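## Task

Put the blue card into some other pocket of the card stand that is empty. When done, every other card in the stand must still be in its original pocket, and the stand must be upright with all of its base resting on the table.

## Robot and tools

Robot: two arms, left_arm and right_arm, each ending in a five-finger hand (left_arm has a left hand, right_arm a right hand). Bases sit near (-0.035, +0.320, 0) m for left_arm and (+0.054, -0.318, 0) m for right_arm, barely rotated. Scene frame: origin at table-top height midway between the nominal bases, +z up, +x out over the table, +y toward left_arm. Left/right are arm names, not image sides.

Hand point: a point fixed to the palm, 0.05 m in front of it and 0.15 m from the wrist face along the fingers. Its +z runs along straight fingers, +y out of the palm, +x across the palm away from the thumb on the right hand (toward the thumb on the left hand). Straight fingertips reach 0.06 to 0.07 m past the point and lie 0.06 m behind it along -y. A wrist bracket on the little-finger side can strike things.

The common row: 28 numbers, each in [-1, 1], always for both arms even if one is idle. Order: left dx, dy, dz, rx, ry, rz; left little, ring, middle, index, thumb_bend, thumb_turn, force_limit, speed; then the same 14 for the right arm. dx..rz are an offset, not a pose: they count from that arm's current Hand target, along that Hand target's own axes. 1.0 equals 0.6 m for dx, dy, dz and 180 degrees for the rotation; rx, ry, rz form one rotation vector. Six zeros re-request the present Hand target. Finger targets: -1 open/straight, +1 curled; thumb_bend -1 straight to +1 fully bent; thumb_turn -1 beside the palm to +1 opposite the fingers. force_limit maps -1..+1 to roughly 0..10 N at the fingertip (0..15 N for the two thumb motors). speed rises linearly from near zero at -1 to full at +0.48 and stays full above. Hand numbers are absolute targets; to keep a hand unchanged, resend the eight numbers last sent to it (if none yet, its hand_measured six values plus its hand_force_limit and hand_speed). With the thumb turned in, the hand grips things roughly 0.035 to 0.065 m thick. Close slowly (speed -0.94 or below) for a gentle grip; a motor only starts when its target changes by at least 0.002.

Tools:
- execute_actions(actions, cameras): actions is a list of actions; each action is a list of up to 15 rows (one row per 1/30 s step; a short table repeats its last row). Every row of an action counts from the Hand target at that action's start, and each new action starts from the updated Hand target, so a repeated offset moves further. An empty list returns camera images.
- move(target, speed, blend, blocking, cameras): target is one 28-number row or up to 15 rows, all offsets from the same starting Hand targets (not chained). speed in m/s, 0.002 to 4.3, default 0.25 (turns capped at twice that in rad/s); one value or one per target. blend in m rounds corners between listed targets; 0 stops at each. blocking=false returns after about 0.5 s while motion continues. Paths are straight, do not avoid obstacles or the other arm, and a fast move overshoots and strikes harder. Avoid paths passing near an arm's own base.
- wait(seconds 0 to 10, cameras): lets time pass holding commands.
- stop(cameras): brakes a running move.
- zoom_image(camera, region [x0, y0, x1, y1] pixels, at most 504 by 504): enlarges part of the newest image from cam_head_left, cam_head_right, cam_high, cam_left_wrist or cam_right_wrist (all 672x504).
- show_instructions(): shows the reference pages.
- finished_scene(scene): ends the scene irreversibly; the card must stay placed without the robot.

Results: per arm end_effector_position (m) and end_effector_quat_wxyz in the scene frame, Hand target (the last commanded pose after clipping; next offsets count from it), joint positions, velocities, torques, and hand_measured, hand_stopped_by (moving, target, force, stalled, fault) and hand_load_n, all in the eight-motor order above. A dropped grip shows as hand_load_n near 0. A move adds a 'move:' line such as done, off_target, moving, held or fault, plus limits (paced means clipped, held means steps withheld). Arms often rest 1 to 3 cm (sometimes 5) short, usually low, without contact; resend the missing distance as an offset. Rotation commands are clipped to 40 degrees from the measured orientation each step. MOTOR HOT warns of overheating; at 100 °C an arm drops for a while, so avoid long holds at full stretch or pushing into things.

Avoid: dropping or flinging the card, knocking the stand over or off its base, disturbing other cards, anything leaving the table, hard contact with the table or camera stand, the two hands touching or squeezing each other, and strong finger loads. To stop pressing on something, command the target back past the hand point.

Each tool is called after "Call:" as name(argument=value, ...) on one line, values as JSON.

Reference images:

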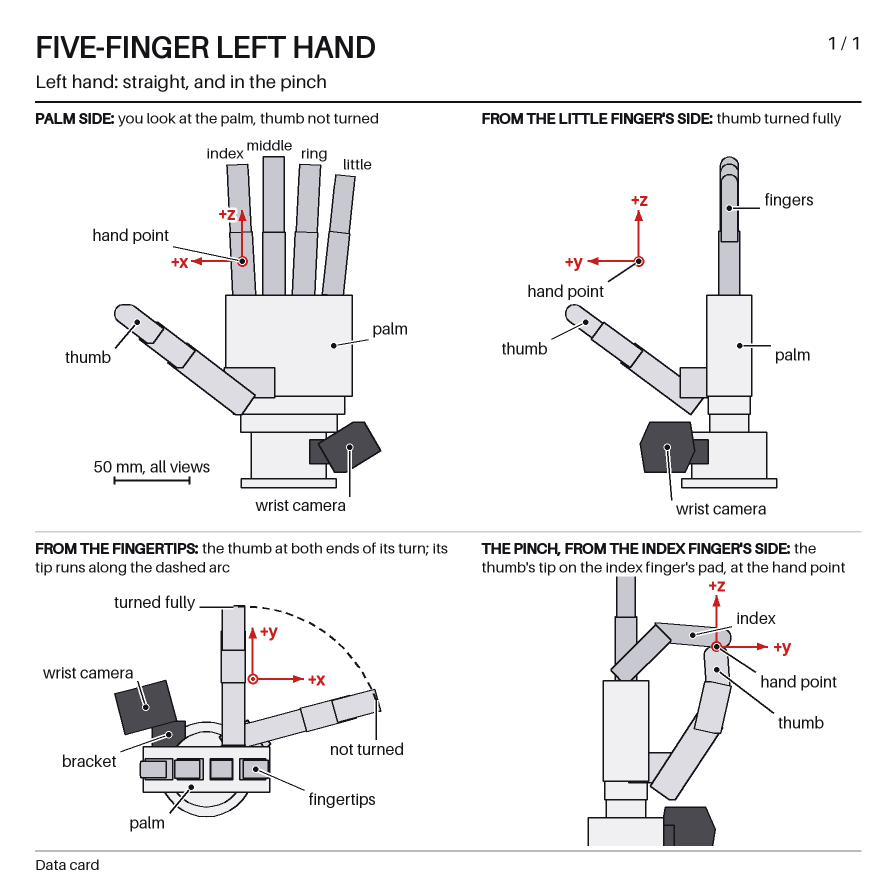

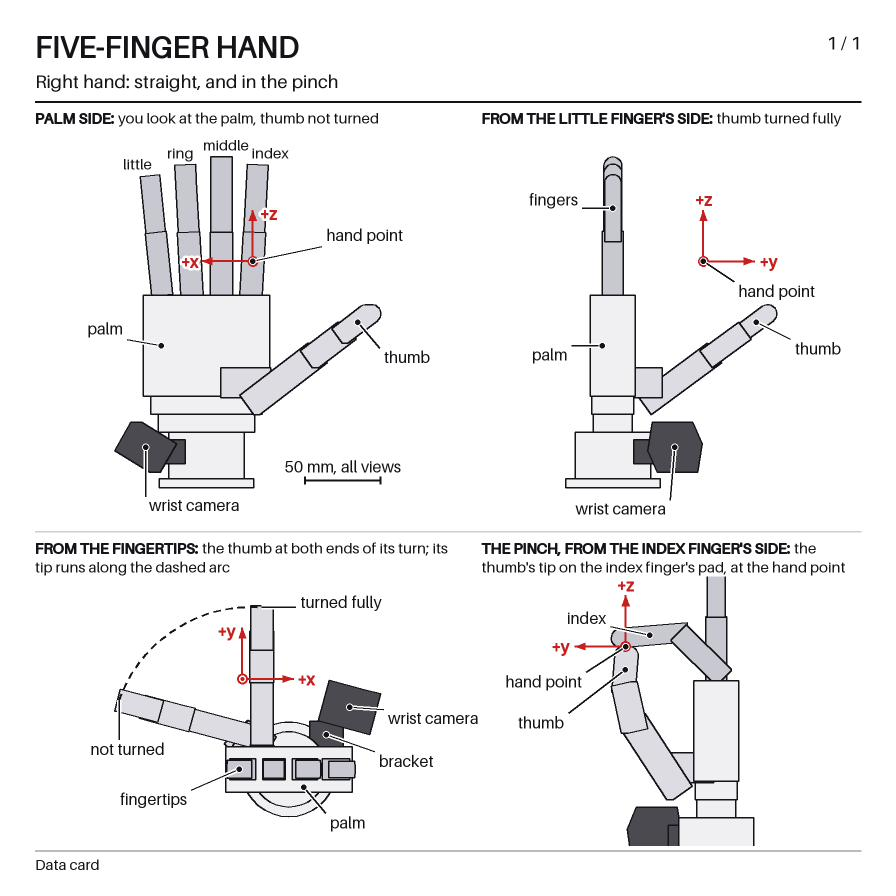

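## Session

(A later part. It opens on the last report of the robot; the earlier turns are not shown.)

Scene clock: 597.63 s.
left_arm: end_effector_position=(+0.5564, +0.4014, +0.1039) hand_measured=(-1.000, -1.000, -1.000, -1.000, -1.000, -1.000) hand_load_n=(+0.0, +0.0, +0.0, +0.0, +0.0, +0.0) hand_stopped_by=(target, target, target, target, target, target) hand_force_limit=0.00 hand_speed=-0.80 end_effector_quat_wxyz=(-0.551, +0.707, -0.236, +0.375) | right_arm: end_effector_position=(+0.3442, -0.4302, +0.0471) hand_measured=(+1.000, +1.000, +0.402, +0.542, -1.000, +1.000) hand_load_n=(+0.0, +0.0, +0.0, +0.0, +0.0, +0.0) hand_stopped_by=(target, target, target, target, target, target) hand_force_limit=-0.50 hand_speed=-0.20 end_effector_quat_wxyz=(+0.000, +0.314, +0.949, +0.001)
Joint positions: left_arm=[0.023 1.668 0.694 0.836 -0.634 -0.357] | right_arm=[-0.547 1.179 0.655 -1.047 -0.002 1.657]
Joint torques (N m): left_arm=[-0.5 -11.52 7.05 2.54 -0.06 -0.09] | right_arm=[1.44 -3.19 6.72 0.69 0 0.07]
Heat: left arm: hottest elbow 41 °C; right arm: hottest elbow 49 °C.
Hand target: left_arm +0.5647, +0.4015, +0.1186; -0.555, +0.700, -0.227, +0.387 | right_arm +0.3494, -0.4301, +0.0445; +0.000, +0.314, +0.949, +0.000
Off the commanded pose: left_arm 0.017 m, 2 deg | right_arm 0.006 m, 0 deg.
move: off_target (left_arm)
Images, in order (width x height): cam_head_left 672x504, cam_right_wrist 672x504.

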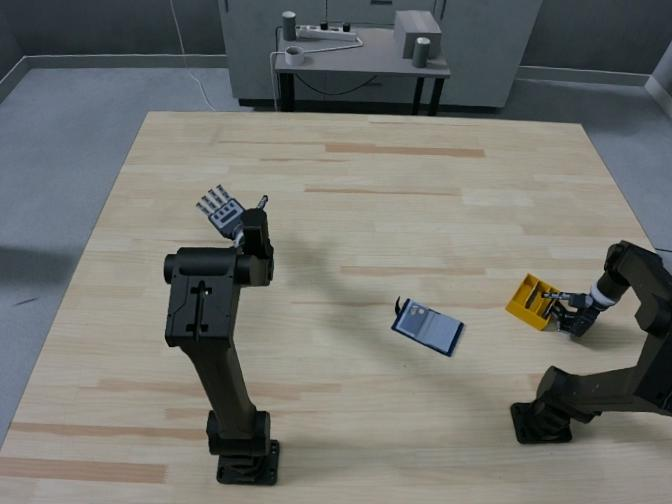

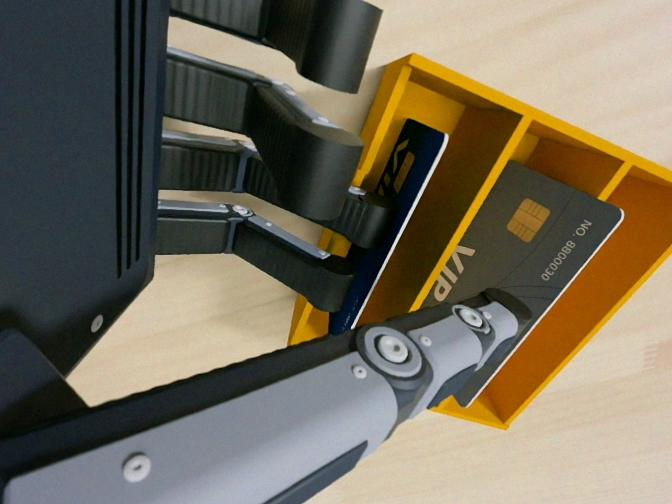

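Call:
move(target=[0,0,0,0,0,0,-1,-1,-1,-1,-1,-1,0,-0.8,0,0,0,0,0,0,1,1,0.402,0.542,-0.6,1,-0.6,-0.6], speed=0.05, cameras=["cam_right_wrist"])

Scene clock: 607.30 s.
left_arm: end_effector_position=(+0.5564, +0.4014, +0.1039) hand_measured=(-1.000, -1.000, -1.000, -1.000, -1.000, -1.000) hand_load_n=(+0.0, +0.0, +0.0, +0.0, +0.0, -0.5) hand_stopped_by=(target, target, target, target, target, target) hand_force_limit=0.00 hand_speed=-0.80 end_effector_quat_wxyz=(-0.551, +0.707, -0.236, +0.375) | right_arm: end_effector_position=(+0.3442, -0.4303, +0.0471) hand_measured=(+1.000, +1.000, +0.402, +0.542, -0.600, +1.000) hand_load_n=(+0.5, +0.0, +0.0, +0.0, +0.0, +0.0) hand_stopped_by=(target, target, target, target, target, target) hand_force_limit=-0.60 hand_speed=-0.60 end_effector_quat_wxyz=(+0.000, +0.314, +0.949, +0.001)
Joint positions: left_arm=[0.023 1.668 0.694 0.836 -0.634 -0.357] | right_arm=[-0.547 1.179 0.655 -1.047 -0.002 1.657]
Joint torques (N m): left_arm=[-0.5 -11.46 7.05 2.55 -0.06 -0.09] | right_arm=[1.44 -3.14 6.71 0.69 0.01 0.06]
Heat: left arm: hottest elbow 41 °C; right arm: hottest elbow 49 °C.
Hand target: left_arm +0.5647, +0.4015, +0.1186; -0.555, +0.700, -0.227, +0.387 | right_arm +0.3494, -0.4301, +0.0445; +0.000, +0.314, +0.949, +0.000
Off the commanded pose: left_arm 0.017 m, 2 deg | right_arm 0.006 m, 0 deg.
move: off_target (left_arm)
Images, in order (width x height): cam_right_wrist 672x504.

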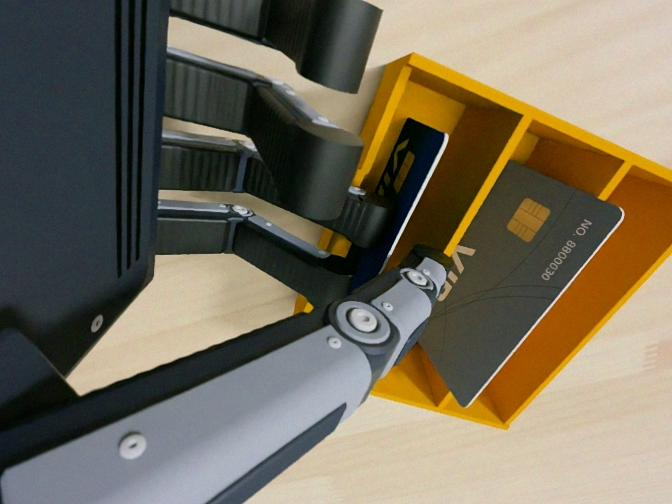

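Call:
move(target=[0,0,0,0,0,0,-1,-1,-1,-1,-1,-1,0,-0.8,0,0,0,0,0,0,1,1,0.402,0.542,-0.1,1,-0.6,-0.92], speed=0.05, cameras=["cam_right_wrist"])

Scene clock: 612.80 s.
left_arm: end_effector_position=(+0.5564, +0.4014, +0.1039) hand_measured=(-1.000, -1.000, -1.000, -1.000, -1.000, -1.000) hand_load_n=(+0.0, +0.0, +0.0, -0.5, +0.0, +0.0) hand_stopped_by=(target, target, target, target, target, target) hand_force_limit=0.00 hand_speed=-0.80 end_effector_quat_wxyz=(-0.551, +0.707, -0.236, +0.375) | right_arm: end_effector_position=(+0.3442, -0.4303, +0.0471) hand_measured=(+1.000, +1.000, +0.402, +0.542, -0.506, +1.000) hand_load_n=(+0.5, +0.0, +1.0, +0.0, +3.0, +0.5) hand_stopped_by=(target, target, target, target, force, target) hand_force_limit=-0.60 hand_speed=-0.92 end_effector_quat_wxyz=(+0.000, +0.314, +0.949, +0.001)
Joint positions: left_arm=[0.023 1.668 0.694 0.836 -0.634 -0.357] | right_arm=[-0.547 1.179 0.655 -1.047 -0.002 1.658]
Joint torques (N m): left_arm=[-0.5 -11.52 7.05 2.56 -0.06 -0.09] | right_arm=[1.44 -3.19 6.72 0.68 0.01 0.05]
Heat: left arm: hottest elbow 41 °C; right arm: hottest elbow 48 °C.
Hand target: left_arm +0.5647, +0.4015, +0.1186; -0.555, +0.700, -0.227, +0.387 | right_arm +0.3494, -0.4301, +0.0445; +0.000, +0.314, +0.949, +0.000
Off the commanded pose: left_arm 0.017 m, 2 deg | right_arm 0.006 m, 0 deg.
move: off_target (left_arm)
Images, in order (width x height): cam_right_wrist 672x504.

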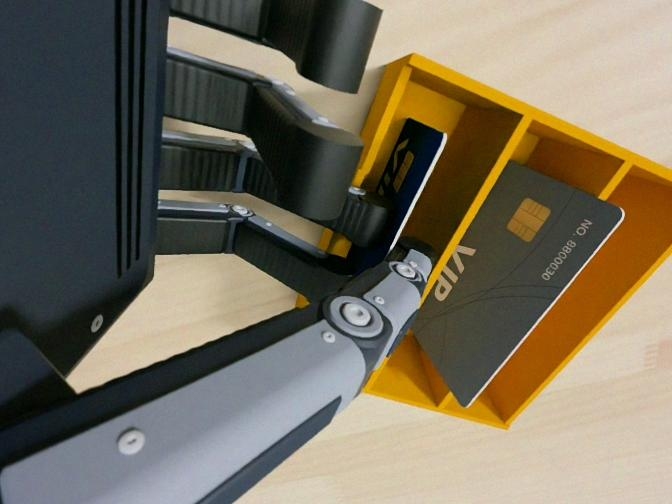

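Call:
move(target=[0,0,0,0,0,0,-1,-1,-1,-1,-1,-1,0,-0.8,0,0,0,0,0,0,1,1,0.6,0.8,-0.1,1,-0.6,-0.92], speed=0.05, cameras=["cam_right_wrist"])

Scene clock: 618.97 s.
left_arm: end_effector_position=(+0.5564, +0.4014, +0.1039) hand_measured=(-1.000, -1.000, -1.000, -1.000, -1.000, -1.000) hand_load_n=(+0.0, -0.5, +0.0, +0.0, +0.0, -0.5) hand_stopped_by=(target, target, target, target, target, target) hand_force_limit=0.00 hand_speed=-0.80 end_effector_quat_wxyz=(-0.551, +0.707, -0.236, +0.375) | right_arm: end_effector_position=(+0.3442, -0.4303, +0.0470) hand_measured=(+1.000, +1.000, +0.600, +0.800, -0.506, +1.000) hand_load_n=(+0.0, +0.0, +0.0, +0.0, +0.0, +0.0) hand_stopped_by=(target, target, target, target, force, target) hand_force_limit=-0.60 hand_speed=-0.92 end_effector_quat_wxyz=(-0.001, +0.314, +0.949, +0.001)
Joint positions: left_arm=[0.023 1.668 0.694 0.836 -0.634 -0.357] | right_arm=[-0.547 1.18 0.655 -1.047 -0.002 1.658]
Joint torques (N m): left_arm=[-0.5 -11.46 7.05 2.55 -0.06 -0.09] | right_arm=[1.38 -3.19 6.72 0.66 0.01 0.05]
Heat: left arm: hottest elbow 41 °C; right arm: hottest elbow 48 °C.
Hand target: left_arm +0.5647, +0.4015, +0.1186; -0.555, +0.700, -0.227, +0.387 | right_arm +0.3493, -0.4301, +0.0445; +0.000, +0.314, +0.949, +0.000
Off the commanded pose: left_arm 0.017 m, 2 deg | right_arm 0.006 m, 0 deg.
move: off_target (left_arm)
Images, in order (width x height): cam_right_wrist 672x504.

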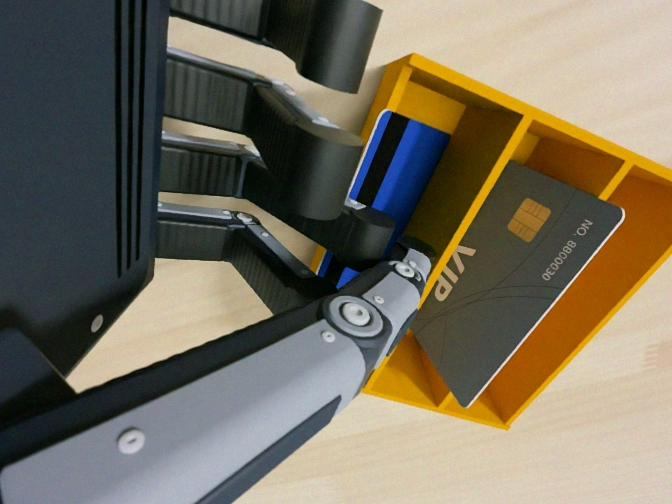

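Call:
move(target=[[0,0,0,0,0,0,-1,-1,-1,-1,-1,-1,0,-0.8,0,0,0,0,0,0,1,1,0.6,0.8,-0.9,1,-0.6,-0.5],[0,0,0,0,0,0,-1,-1,-1,-1,-1,-1,0,-0.8,0,-0.025,0,0,0,0,1,1,0.55,0.68,-0.9,1,-0.6,-0.5],[0,0,0,0,0,0,-1,-1,-1,-1,-1,-1,0,-0.8,0,-0.025,0.0133,0,0,0,1,1,0.55,0.68,-0.9,1,-0.6,-0.5]], speed=0.05, cameras=["cam_right_wrist","cam_head_left"])

Call:
zoom_image(camera="cam_head_left", region=[480, 250, 650, 378])

Scene clock: 765.27 s.
left_arm: end_effector_position=(+0.5564, +0.4014, +0.1039) hand_measured=(-1.000, -1.000, -1.000, -1.000, -1.000, -1.000) hand_load_n=(+0.0, +0.0, +0.0, +0.0, +0.0, -0.5) hand_stopped_by=(target, target, target, target, target, target) hand_force_limit=0.00 hand_speed=-0.80 end_effector_quat_wxyz=(-0.551, +0.707, -0.236, +0.375) | right_arm: end_effector_position=(+0.3406, -0.4387, +0.0415) hand_measured=(+1.000, +1.000, +0.550, +0.680, -0.900, +1.000) hand_load_n=(+0.0, +0.0, -1.0, +0.0, +0.0, +0.0) hand_stopped_by=(target, target, target, target, target, target) hand_force_limit=-0.60 hand_speed=-0.50 end_effector_quat_wxyz=(+0.003, +0.314, +0.949, +0.000)
Joint positions: left_arm=[0.023 1.668 0.694 0.836 -0.634 -0.357] | right_arm=[-0.58 1.189 0.644 -1.021 -0.001 1.625]
Joint torques (N m): left_arm=[-0.5 -11.46 7.05 2.55 -0.05 -0.09] | right_arm=[-0.32 -3.14 6.27 0.75 0 -0.16]
Heat: left arm: hottest elbow 41 °C; right arm: hottest elbow 47 °C.
Hand target: left_arm +0.5647, +0.4015, +0.1186; -0.555, +0.700, -0.227, +0.387 | right_arm +0.3404, -0.4422, +0.0365; +0.000, +0.314, +0.949, +0.000
Off the commanded pose: left_arm 0.017 m, 2 deg | right_arm 0.006 m, 0 deg.
move: off_target (left_arm)
Images, in order (width x height): cam_head_left 672x504, cam_right_wrist 672x504.

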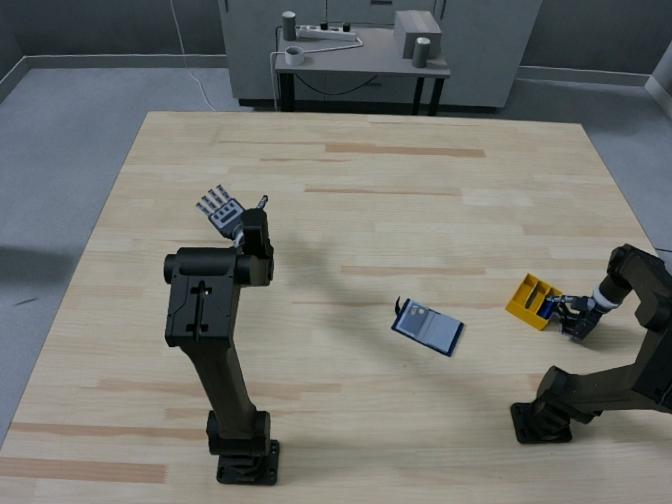

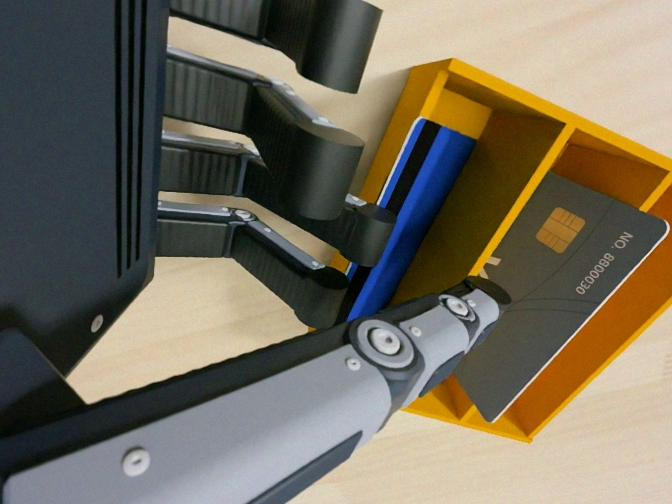

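Scaled by 2.965 from the camera's 672x504 image, which has a finer 960x720 frame.

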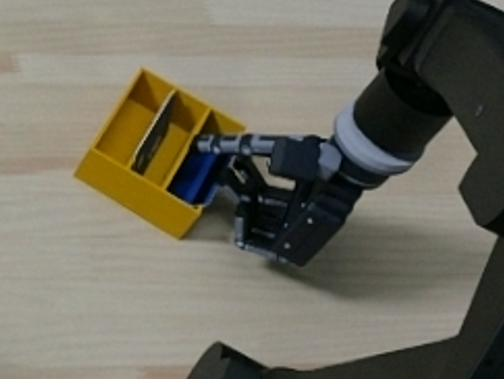

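Call:
move(target=[[0,0,0,0,0,0,-1,-1,-1,-1,-1,-1,0,-0.8,0,0,-0.042,0,0,0,1,1,0.55,0.68,-0.9,1,-0.6,-0.5],[0,0,0,0,0,0,-1,-1,-1,-1,-1,-1,0,-0.8,0,-0.037,-0.042,0,0,0,1,1,0.55,0.68,-0.9,1,-0.6,-0.5],[0,0,0,0,0,0,-1,-1,-1,-1,-1,-1,0,-0.8,0,-0.037,0.001,0,0,0,1,1,0.55,0.68,-0.9,1,-0.6,-0.5]], speed=0.06, cameras=["cam_right_wrist","cam_head_left"])

Call:
zoom_image(camera="cam_head_left", region=[480, 250, 650, 378])

Scene clock: 783.13 s.
left_arm: end_effector_position=(+0.5564, +0.4014, +0.1039) hand_measured=(-1.000, -1.000, -1.000, -1.000, -1.000, -1.000) hand_load_n=(+0.0, +0.0, +0.0, +0.0, +0.0, +0.0) hand_stopped_by=(target, target, target, target, target, target) hand_force_limit=0.00 hand_speed=-0.80 end_effector_quat_wxyz=(-0.551, +0.707, -0.236, +0.375) | right_arm: end_effector_position=(+0.3267, -0.4559, +0.0391) hand_measured=(+1.000, +1.000, +0.550, +0.680, -0.900, +1.000) hand_load_n=(+0.0, +0.0, +0.0, +0.0, +0.0, +0.0) hand_stopped_by=(target, target, target, target, target, target) hand_force_limit=-0.60 hand_speed=-0.50 end_effector_quat_wxyz=(+0.000, +0.314, +0.949, -0.001)
Joint positions: left_arm=[0.023 1.668 0.694 0.836 -0.634 -0.357] | right_arm=[-0.659 1.193 0.641 -1.018 0.001 1.544]
Joint torques (N m): left_arm=[-0.56 -11.46 7.04 2.54 -0.06 -0.09] | right_arm=[-0.5 -3.31 6.43 0.66 -0.1 -0.15]
Heat: left arm: hottest elbow 41 °C; right arm: hottest elbow 48 °C.
Hand target: left_arm +0.5647, +0.4015, +0.1186; -0.555, +0.700, -0.227, +0.387 | right_arm +0.3272, -0.4600, +0.0360; +0.000, +0.314, +0.949, +0.000
Off the commanded pose: left_arm 0.017 m, 2 deg | right_arm 0.005 m, 0 deg.
move: off_target (left_arm)
Images, in order (width x height): cam_head_left 672x504, cam_right_wrist 672x504.

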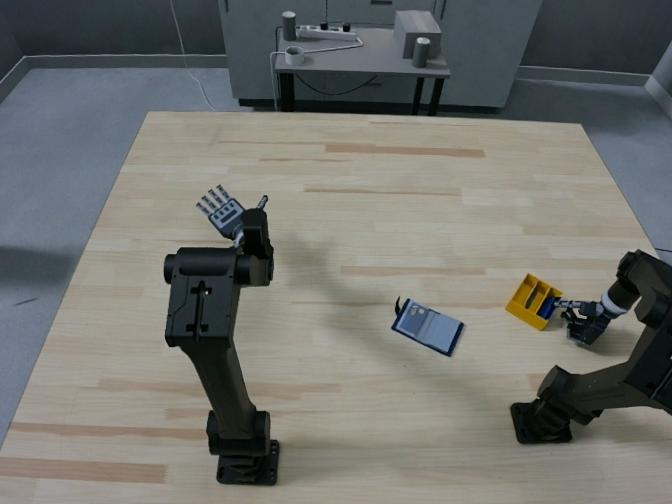

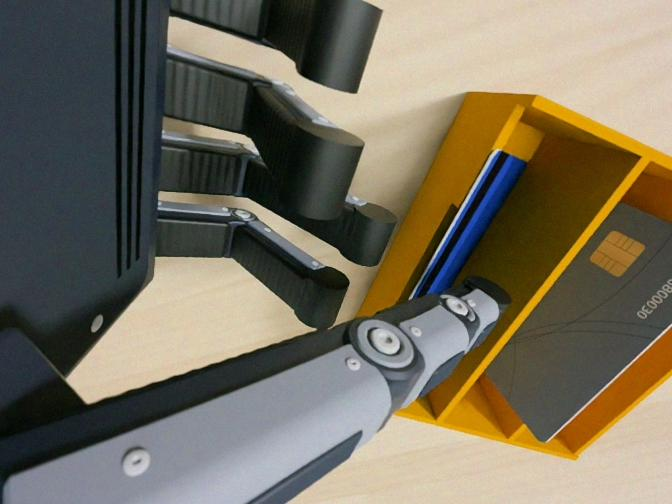

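Scaled by 2.965 from the camera's 672x504 image, which has a finer 960x720 frame.

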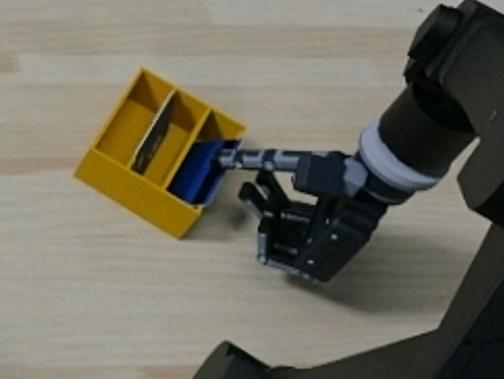

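Call:
move(target=[0,0,0,0,0,0,-1,-1,-1,-1,-1,-1,0,-0.8,0,0.042,0,0,0,0,1,1,0.55,0.68,-0.9,1,-0.6,-0.5], speed=0.06, cameras=["cam_right_wrist","cam_head_left"])

Call:
zoom_image(camera="cam_head_left", region=[480, 250, 650, 378])

Scene clock: 795.27 s.
left_arm: end_effector_position=(+0.5564, +0.4014, +0.1039) hand_measured=(-1.000, -1.000, -1.000, -1.000, -1.000, -1.000) hand_load_n=(+0.0, -0.5, +0.0, +0.0, +0.0, +0.0) hand_stopped_by=(target, target, target, target, target, target) hand_force_limit=0.00 hand_speed=-0.80 end_effector_quat_wxyz=(-0.551, +0.707, -0.236, +0.375) | right_arm: end_effector_position=(+0.3380, -0.4405, +0.0391) hand_measured=(+1.000, +1.000, +0.550, +0.680, -0.900, +1.000) hand_load_n=(+0.5, +0.5, +0.0, +0.0, +0.0, +0.0) hand_stopped_by=(target, target, target, target, target, target) hand_force_limit=-0.60 hand_speed=-0.50 end_effector_quat_wxyz=(+0.001, +0.313, +0.950, -0.001)
Joint positions: left_arm=[0.023 1.668 0.694 0.836 -0.634 -0.357] | right_arm=[-0.589 1.193 0.641 -1.017 0.001 1.613]
Joint torques (N m): left_arm=[-0.5 -11.46 7.04 2.54 -0.06 -0.09] | right_arm=[1.32 -3.25 6.46 0.65 -0.11 0.04]
Heat: left arm: hottest elbow 41 °C; right arm: hottest elbow 47 °C.
Hand target: left_arm +0.5647, +0.4015, +0.1186; -0.555, +0.700, -0.227, +0.387 | right_arm +0.3423, -0.4398, +0.0360; +0.000, +0.314, +0.949, +0.000
Off the commanded pose: left_arm 0.017 m, 2 deg | right_arm 0.005 m, 0 deg.
move: off_target (left_arm)
Images, in order (width x height): cam_head_left 672x504, cam_right_wrist 672x504.

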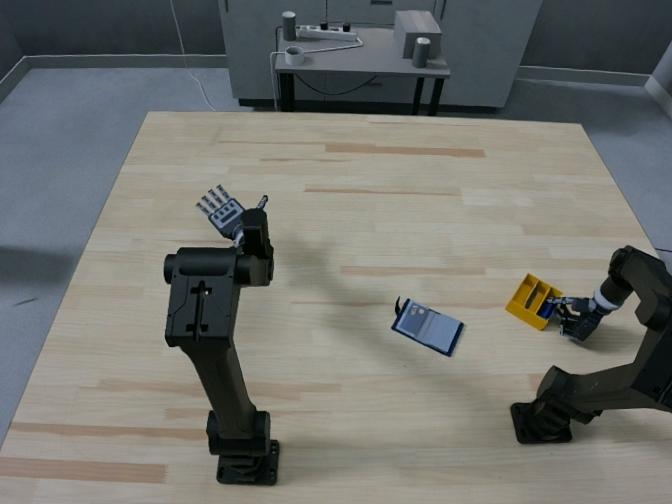

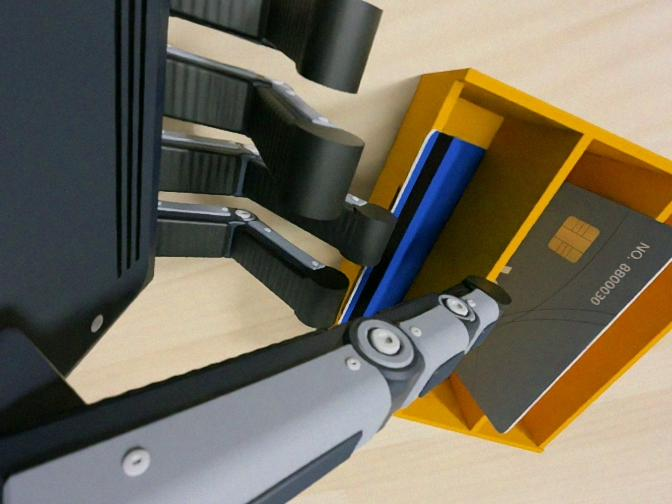

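Scaled by 2.965 from the camera's 672x504 image, which has a finer 960x720 frame.

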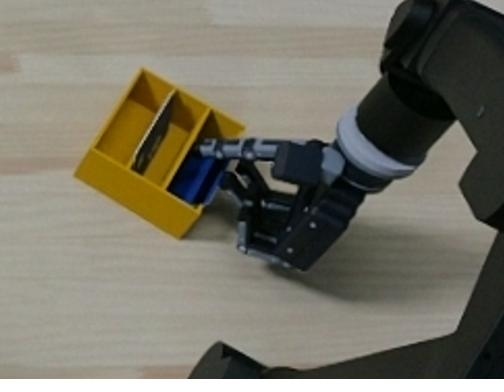

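Call:
move(target=[[0,0,0,0,0,0,-1,-1,-1,-1,-1,-1,0,-0.8,0,-0.02,0,0,0,0,1,1,0.55,0.68,-0.9,1,-0.6,-0.5],[0,0,0,0,0,0,-1,-1,-1,-1,-1,-1,0,-0.8,0,-0.02,0.0117,0,0,0,1,1,0.55,0.68,-0.9,1,-0.6,-0.5],[0,0,0,0,0,0,-1,-1,-1,-1,-1,-1,0,-0.8,0,0.0067,0.0117,0,0,0,1,1,0.55,0.68,-0.9,1,-0.6,-0.5]], speed=0.05, cameras=["cam_right_wrist","cam_head_left"])

Call:
zoom_image(camera="cam_head_left", region=[510, 260, 610, 336])

Scene clock: 817.37 s.
left_arm: end_effector_position=(+0.5564, +0.4014, +0.1039) hand_measured=(-1.000, -1.000, -1.000, -1.000, -1.000, -1.000) hand_load_n=(+0.0, +0.0, +0.0, +0.0, +0.0, +0.0) hand_stopped_by=(target, target, target, target, target, target) hand_force_limit=0.00 hand_speed=-0.80 end_effector_quat_wxyz=(-0.551, +0.707, -0.236, +0.375) | right_arm: end_effector_position=(+0.3401, -0.4372, +0.0320) hand_measured=(+1.000, +1.000, +0.550, +0.680, -0.900, +1.000) hand_load_n=(+0.0, +0.0, +0.0, +0.5, -0.5, +0.0) hand_stopped_by=(target, target, target, target, target, target) hand_force_limit=-0.60 hand_speed=-0.50 end_effector_quat_wxyz=(+0.000, +0.313, +0.950, -0.001)
Joint positions: left_arm=[0.023 1.668 0.694 0.836 -0.634 -0.357] | right_arm=[-0.575 1.207 0.63 -0.993 0.001 1.628]
Joint torques (N m): left_arm=[-0.5 -11.46 7.05 2.54 -0.05 -0.09] | right_arm=[1.44 -3.25 6.42 0.66 -0.11 0.05]
Heat: left arm: hottest elbow 41 °C; right arm: hottest elbow 47 °C.
Hand target: left_arm +0.5647, +0.4015, +0.1186; -0.555, +0.700, -0.227, +0.387 | right_arm +0.3447, -0.4364, +0.0290; +0.000, +0.314, +0.949, +0.000
Off the commanded pose: left_arm 0.017 m, 2 deg | right_arm 0.006 m, 0 deg.
move: off_target (left_arm)
Images, in order (width x height): cam_head_left 672x504, cam_right_wrist 672x504.

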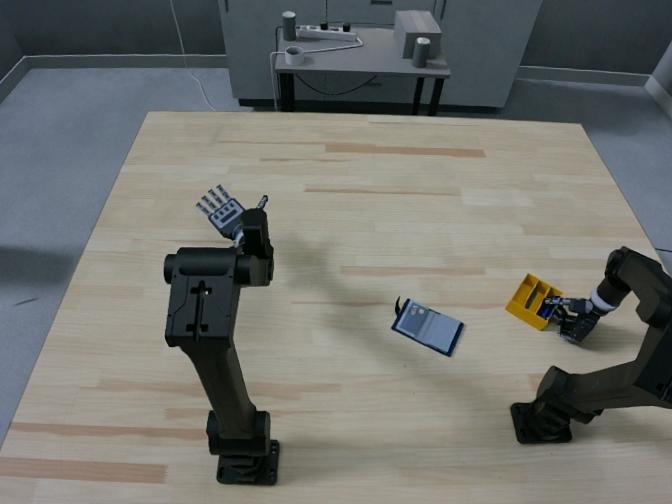

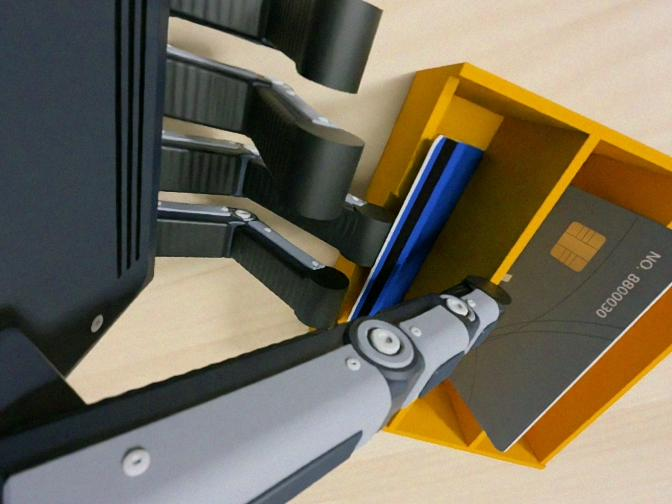

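Scaled by 5.040 from the camera's 672x504 image, which has a finer 960x720 frame.

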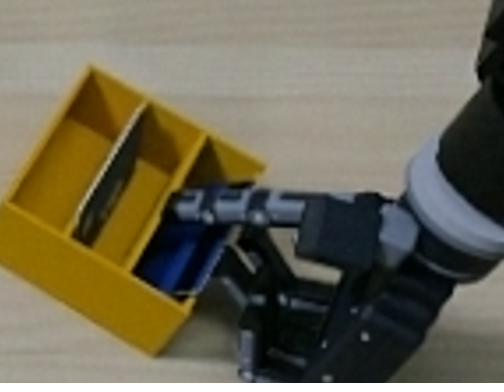

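Call:
move(target=[0,0,0,0,0,0,-1,-1,-1,-1,-1,-1,0,-0.8,0,0.0167,0,0,0,0,1,1,0.55,0.68,-0.9,1,-0.6,-0.5], speed=0.05, cameras=["cam_right_wrist","cam_head_left"])

Call:
zoom_image(camera="cam_head_left", region=[510, 260, 610, 336])

Scene clock: 826.13 s.
left_arm: end_effector_position=(+0.5564, +0.4014, +0.1039) hand_measured=(-1.000, -1.000, -1.000, -1.000, -1.000, -1.000) hand_load_n=(+0.0, +0.0, +0.0, +0.0, +0.0, +0.0) hand_stopped_by=(target, target, target, target, target, target) hand_force_limit=0.00 hand_speed=-0.80 end_effector_quat_wxyz=(-0.551, +0.707, -0.236, +0.375) | right_arm: end_effector_position=(+0.3450, -0.4294, +0.0319) hand_measured=(+1.000, +1.000, +0.550, +0.680, -0.900, +1.000) hand_load_n=(+0.0, +0.0, -1.0, +0.0, +0.0, +0.0) hand_stopped_by=(target, target, target, target, target, target) hand_force_limit=-0.60 hand_speed=-0.50 end_effector_quat_wxyz=(+0.000, +0.314, +0.949, -0.001)
Joint positions: left_arm=[0.023 1.668 0.694 0.836 -0.634 -0.357] | right_arm=[-0.54 1.207 0.63 -0.993 0.001 1.663]
Joint torques (N m): left_arm=[-0.5 -11.46 7.04 2.54 -0.05 -0.09] | right_arm=[1.55 -3.19 6.57 0.68 -0.11 0.06]
Heat: left arm: hottest elbow 41 °C; right arm: hottest elbow 47 °C.
Hand target: left_arm +0.5647, +0.4015, +0.1186; -0.555, +0.700, -0.227, +0.387 | right_arm +0.3507, -0.4285, +0.0290; +0.000, +0.314, +0.949, +0.000
Off the commanded pose: left_arm 0.017 m, 2 deg | right_arm 0.006 m, 0 deg.
move: off_target (left_arm)
Images, in order (width x height): cam_head_left 672x504, cam_right_wrist 672x504.

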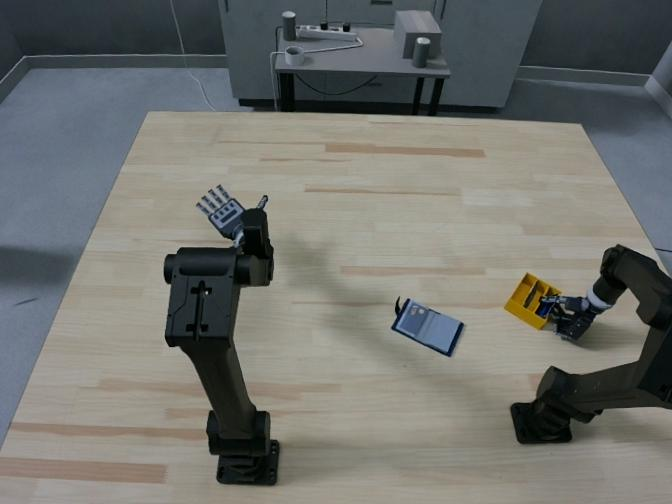

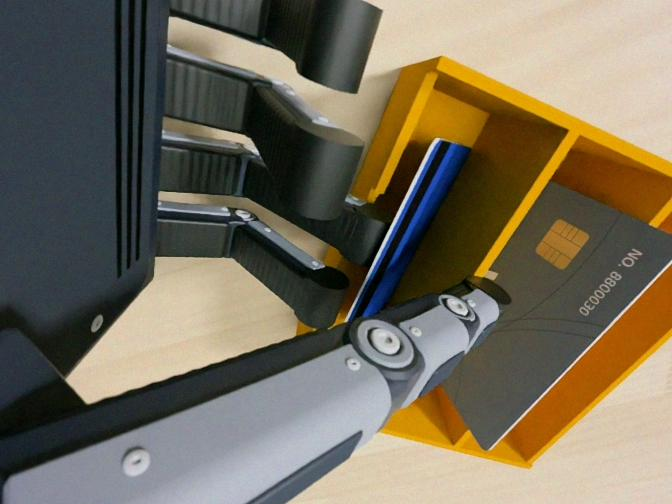

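Scaled by 5.040 from the camera's 672x504 image, which has a finer 960x720 frame.

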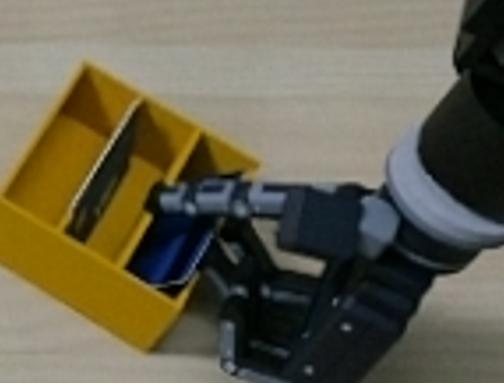

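Call:
move(target=[[0,0,0,0,0,0,-1,-1,-1,-1,-1,-1,0,-0.8,0,-0.003,-0.0075,0,0,0,1,1,0.55,0.68,-0.9,1,-0.6,-0.5],[0,0,0,0,0,0,-1,-1,-1,-1,-1,-1,0,-0.8,0,0.0133,-0.0075,0,0,0,1,1,0.55,0.68,-0.9,1,-0.6,-0.5]], speed=0.05, cameras=["cam_right_wrist","cam_head_left"])

Call:
zoom_image(camera="cam_head_left", region=[510, 260, 610, 336])

Scene clock: 842.47 s.
left_arm: end_effector_position=(+0.5564, +0.4014, +0.1039) hand_measured=(-1.000, -1.000, -1.000, -1.000, -1.000, -1.000) hand_load_n=(+0.0, +0.0, +0.0, +0.0, +0.0, +0.0) hand_stopped_by=(target, target, target, target, target, target) hand_force_limit=0.00 hand_speed=-0.80 end_effector_quat_wxyz=(-0.551, +0.707, -0.236, +0.375) | right_arm: end_effector_position=(+0.3490, -0.4225, +0.0319) hand_measured=(+1.000, +1.000, +0.550, +0.680, -0.900, +1.000) hand_load_n=(+0.0, +0.0, -1.0, +0.0, +0.0, -0.5) hand_stopped_by=(target, target, target, target, target, target) hand_force_limit=-0.60 hand_speed=-0.50 end_effector_quat_wxyz=(+0.000, +0.313, +0.950, -0.001)
Joint positions: left_arm=[0.023 1.668 0.694 0.836 -0.634 -0.357] | right_arm=[-0.511 1.207 0.63 -0.993 0.001 1.691]
Joint torques (N m): left_arm=[-0.56 -11.46 7.05 2.54 -0.06 -0.09] | right_arm=[1.49 -3.55 7.25 0.13 -0.11 0.08]
Heat: left arm: hottest elbow 41 °C; right arm: hottest elbow 47 °C.
Hand target: left_arm +0.5647, +0.4015, +0.1186; -0.555, +0.700, -0.227, +0.387 | right_arm +0.3554, -0.4220, +0.0335; +0.000, +0.314, +0.949, +0.000
Off the commanded pose: left_arm 0.017 m, 2 deg | right_arm 0.007 m, 0 deg.
move: off_target (left_arm)
Images, in order (width x height): cam_head_left 672x504, cam_right_wrist 672x504.

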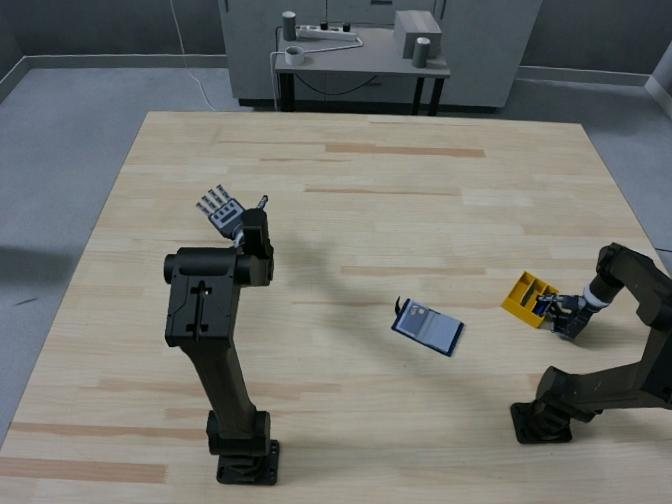

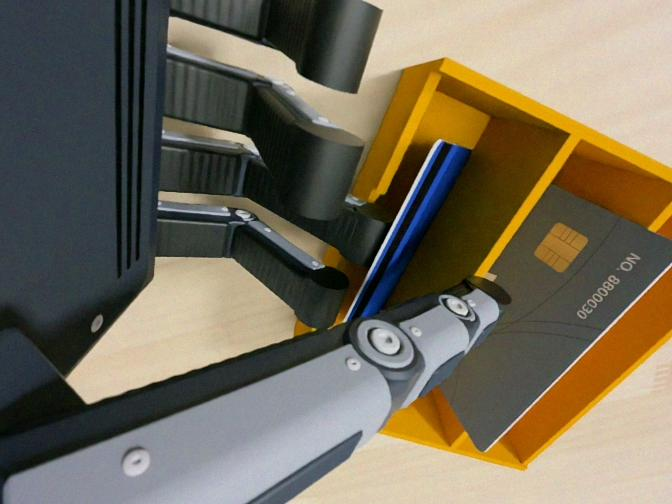

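Scaled by 5.040 from the camera's 672x504 image, which has a finer 960x720 frame.

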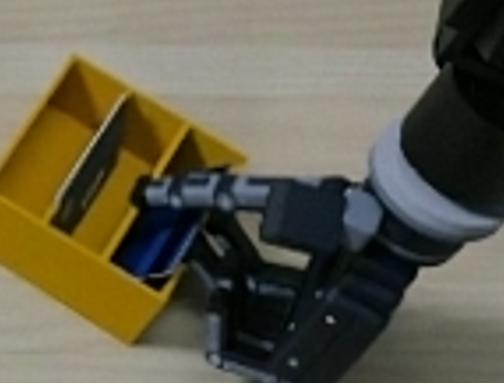

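Call:
move(target=[[0,0,0,0,0,0,-1,-1,-1,-1,-1,-1,0,-0.8,0,-0.02,0,0,0,0,1,1,0.55,0.68,-0.9,1,-0.6,-0.5],[0,0,0,0,0,0,-1,-1,-1,-1,-1,-1,0,-0.8,0,-0.02,-0.0142,0,0,0,1,1,0.55,0.68,-0.9,1,-0.6,-0.5]], speed=0.05, cameras=["cam_right_wrist","cam_head_left"])

Call:
zoom_image(camera="cam_head_left", region=[510, 260, 610, 336])

Scene clock: 879.27 s.
left_arm: end_effector_position=(+0.5564, +0.4014, +0.1039) hand_measured=(-1.000, -1.000, -1.000, -1.000, -1.000, -1.000) hand_load_n=(+0.0, +0.0, +0.0, +0.0, +0.5, +0.0) hand_stopped_by=(target, target, target, target, target, target) hand_force_limit=0.00 hand_speed=-0.80 end_effector_quat_wxyz=(-0.551, +0.707, -0.236, +0.375) | right_arm: end_effector_position=(+0.3412, -0.4242, +0.0311) hand_measured=(+1.000, +1.000, +0.550, +0.680, -0.900, +1.000) hand_load_n=(+0.0, +0.0, +0.0, +0.0, +0.0, +0.0) hand_stopped_by=(target, target, target, target, target, target) hand_force_limit=-0.60 hand_speed=-0.50 end_effector_quat_wxyz=(-0.011, +0.314, +0.949, +0.002)
Joint positions: left_arm=[0.023 1.668 0.694 0.836 -0.634 -0.357] | right_arm=[-0.531 1.207 0.63 -1.015 0.001 1.673]
Joint torques (N m): left_arm=[-0.5 -11.52 7.05 2.54 -0.06 -0.09] | right_arm=[-0.44 -5.07 7.98 -0.2 -0.1 -0.16]
Heat: left arm: hottest elbow 41 °C; right arm: hottest elbow 47 °C.
Hand target: left_arm +0.5647, +0.4015, +0.1186; -0.555, +0.700, -0.227, +0.387 | right_arm +0.3482, -0.4317, +0.0420; +0.000, +0.314, +0.949, +0.000
Off the commanded pose: left_arm 0.017 m, 2 deg | right_arm 0.015 m, 1 deg.
move: off_target (left_arm, right_arm)
Images, in order (width x height): cam_head_left 672x504, cam_right_wrist 672x504.

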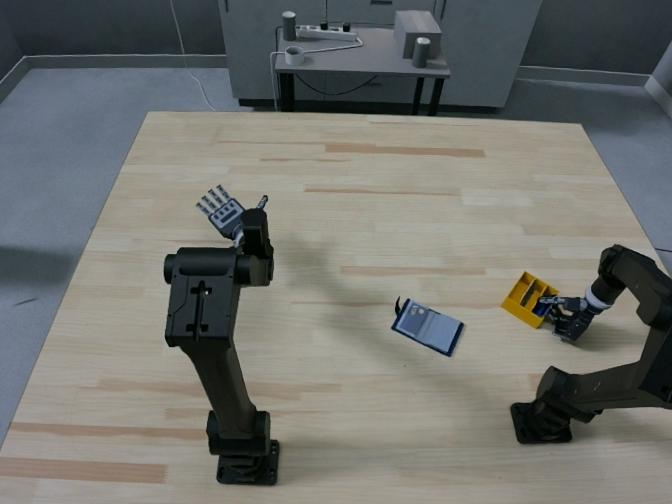

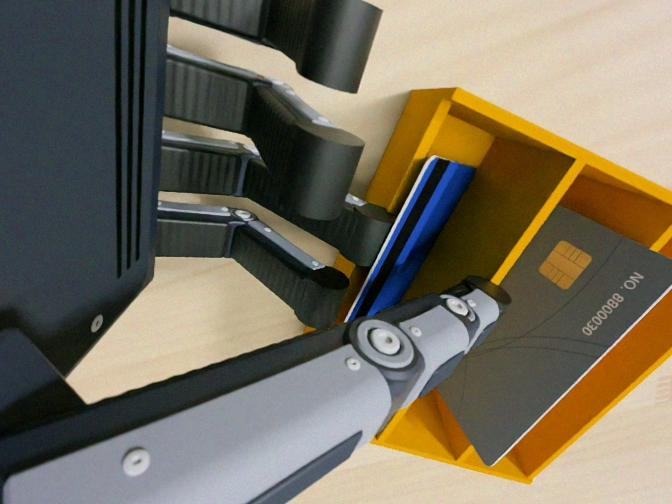

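Scaled by 5.040 from the camera's 672x504 image, which has a finer 960x720 frame.

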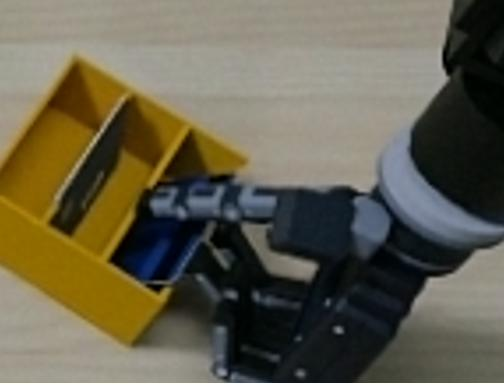

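Call:
move(target=[0,0,0,0,0,0,-1,-1,-1,-1,-1,-1,0,-0.8,0,0,-0.0133,0,0,0,1,1,0.55,0.68,-0.9,1,-0.6,-0.5], speed=0.05, cameras=["cam_right_wrist"])

Scene clock: 886.33 s.
left_arm: end_effector_position=(+0.5564, +0.4014, +0.1039) hand_measured=(-1.000, -1.000, -1.000, -1.000, -1.000, -1.000) hand_load_n=(+0.0, +0.0, +0.0, +0.0, +0.0, +0.0) hand_stopped_by=(target, target, target, target, target, target) hand_force_limit=0.00 hand_speed=-0.80 end_effector_quat_wxyz=(-0.551, +0.707, -0.236, +0.375) | right_arm: end_effector_position=(+0.3349, -0.4204, +0.0312) hand_measured=(+1.000, +1.000, +0.550, +0.680, -0.900, +1.000) hand_load_n=(+0.0, +0.0, +0.0, +0.0, +0.0, +0.0) hand_stopped_by=(target, target, target, target, target, target) hand_force_limit=-0.60 hand_speed=-0.50 end_effector_quat_wxyz=(-0.023, +0.314, +0.949, +0.005)
Joint positions: left_arm=[0.023 1.668 0.694 0.836 -0.634 -0.357] | right_arm=[-0.531 1.204 0.63 -1.044 0.001 1.673]
Joint torques (N m): left_arm=[-0.5 -11.46 7.04 2.55 -0.06 -0.09] | right_arm=[-0.38 -5.95 8.9 -0.1 -0.09 -0.15]
Heat: left arm: hottest elbow 41 °C; right arm: hottest elbow 47 °C.
Hand target: left_arm +0.5647, +0.4015, +0.1186; -0.555, +0.700, -0.227, +0.387 | right_arm +0.3482, -0.4317, +0.0499; +0.000, +0.314, +0.949, +0.000
Off the commanded pose: left_arm 0.017 m, 2 deg | right_arm 0.026 m, 3 deg.
move: off_target (left_arm, right_arm)
Images, in order (width x height): cam_right_wrist 672x504.

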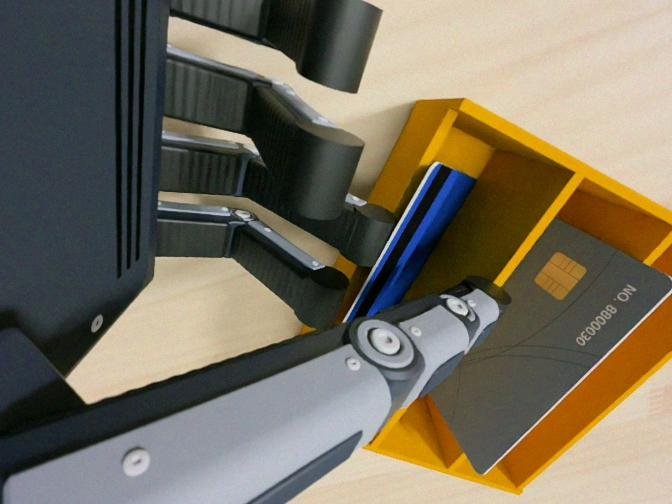

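Call:
move(target=[0,0,0,0,0,0,-1,-1,-1,-1,-1,-1,0,-0.8,0,0,-0.0167,0,0,0,1,1,0.55,0.68,-0.9,1,-0.6,-0.5], speed=0.05, cameras=["cam_right_wrist","cam_head_left"])

Call:
zoom_image(camera="cam_head_left", region=[510, 260, 610, 336])

Scene clock: 893.70 s.
left_arm: end_effector_position=(+0.5564, +0.4014, +0.1039) hand_measured=(-1.000, -1.000, -1.000, -1.000, -1.000, -1.000) hand_load_n=(+0.0, +0.0, +0.0, -0.5, +0.0, -0.5) hand_stopped_by=(target, target, target, target, target, target) hand_force_limit=0.00 hand_speed=-0.80 end_effector_quat_wxyz=(-0.551, +0.707, -0.236, +0.375) | right_arm: end_effector_position=(+0.3359, -0.4210, +0.0414) hand_measured=(+1.000, +1.000, +0.550, +0.680, -0.900, +1.000) hand_load_n=(+0.0, +0.0, +0.0, +0.0, +0.0, +0.0) hand_stopped_by=(target, target, target, target, target, target) hand_force_limit=-0.60 hand_speed=-0.50 end_effector_quat_wxyz=(-0.022, +0.314, +0.949, +0.004)
Joint positions: left_arm=[0.023 1.668 0.694 0.836 -0.634 -0.357] | right_arm=[-0.531 1.187 0.648 -1.078 0.001 1.673]
Joint torques (N m): left_arm=[-0.5 -11.46 7.05 2.56 -0.06 -0.09] | right_arm=[-0.38 -5.77 8.98 -0.13 -0.09 -0.15]
Heat: left arm: hottest elbow 41 °C; right arm: hottest elbow 48 °C.
Hand target: left_arm +0.5647, +0.4015, +0.1186; -0.555, +0.700, -0.227, +0.387 | right_arm +0.3482, -0.4316, +0.0599; +0.000, +0.314, +0.949, +0.000
Off the commanded pose: left_arm 0.017 m, 2 deg | right_arm 0.025 m, 3 deg.
move: off_target (left_arm, right_arm)
Images, in order (width x height): cam_head_left 672x504, cam_right_wrist 672x504.

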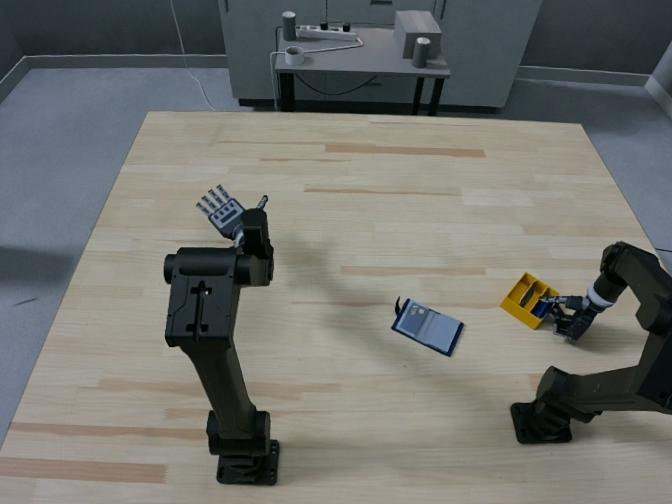

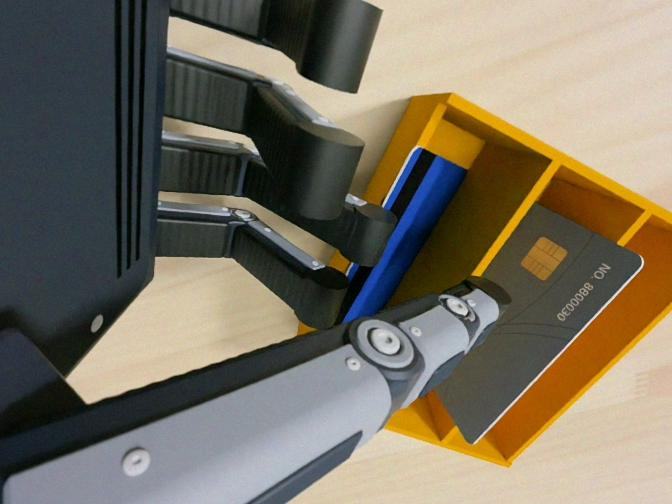

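Scaled by 5.040 from the camera's 672x504 image, which has a finer 960x720 frame.

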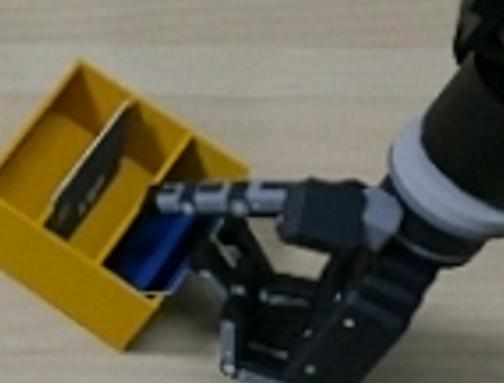

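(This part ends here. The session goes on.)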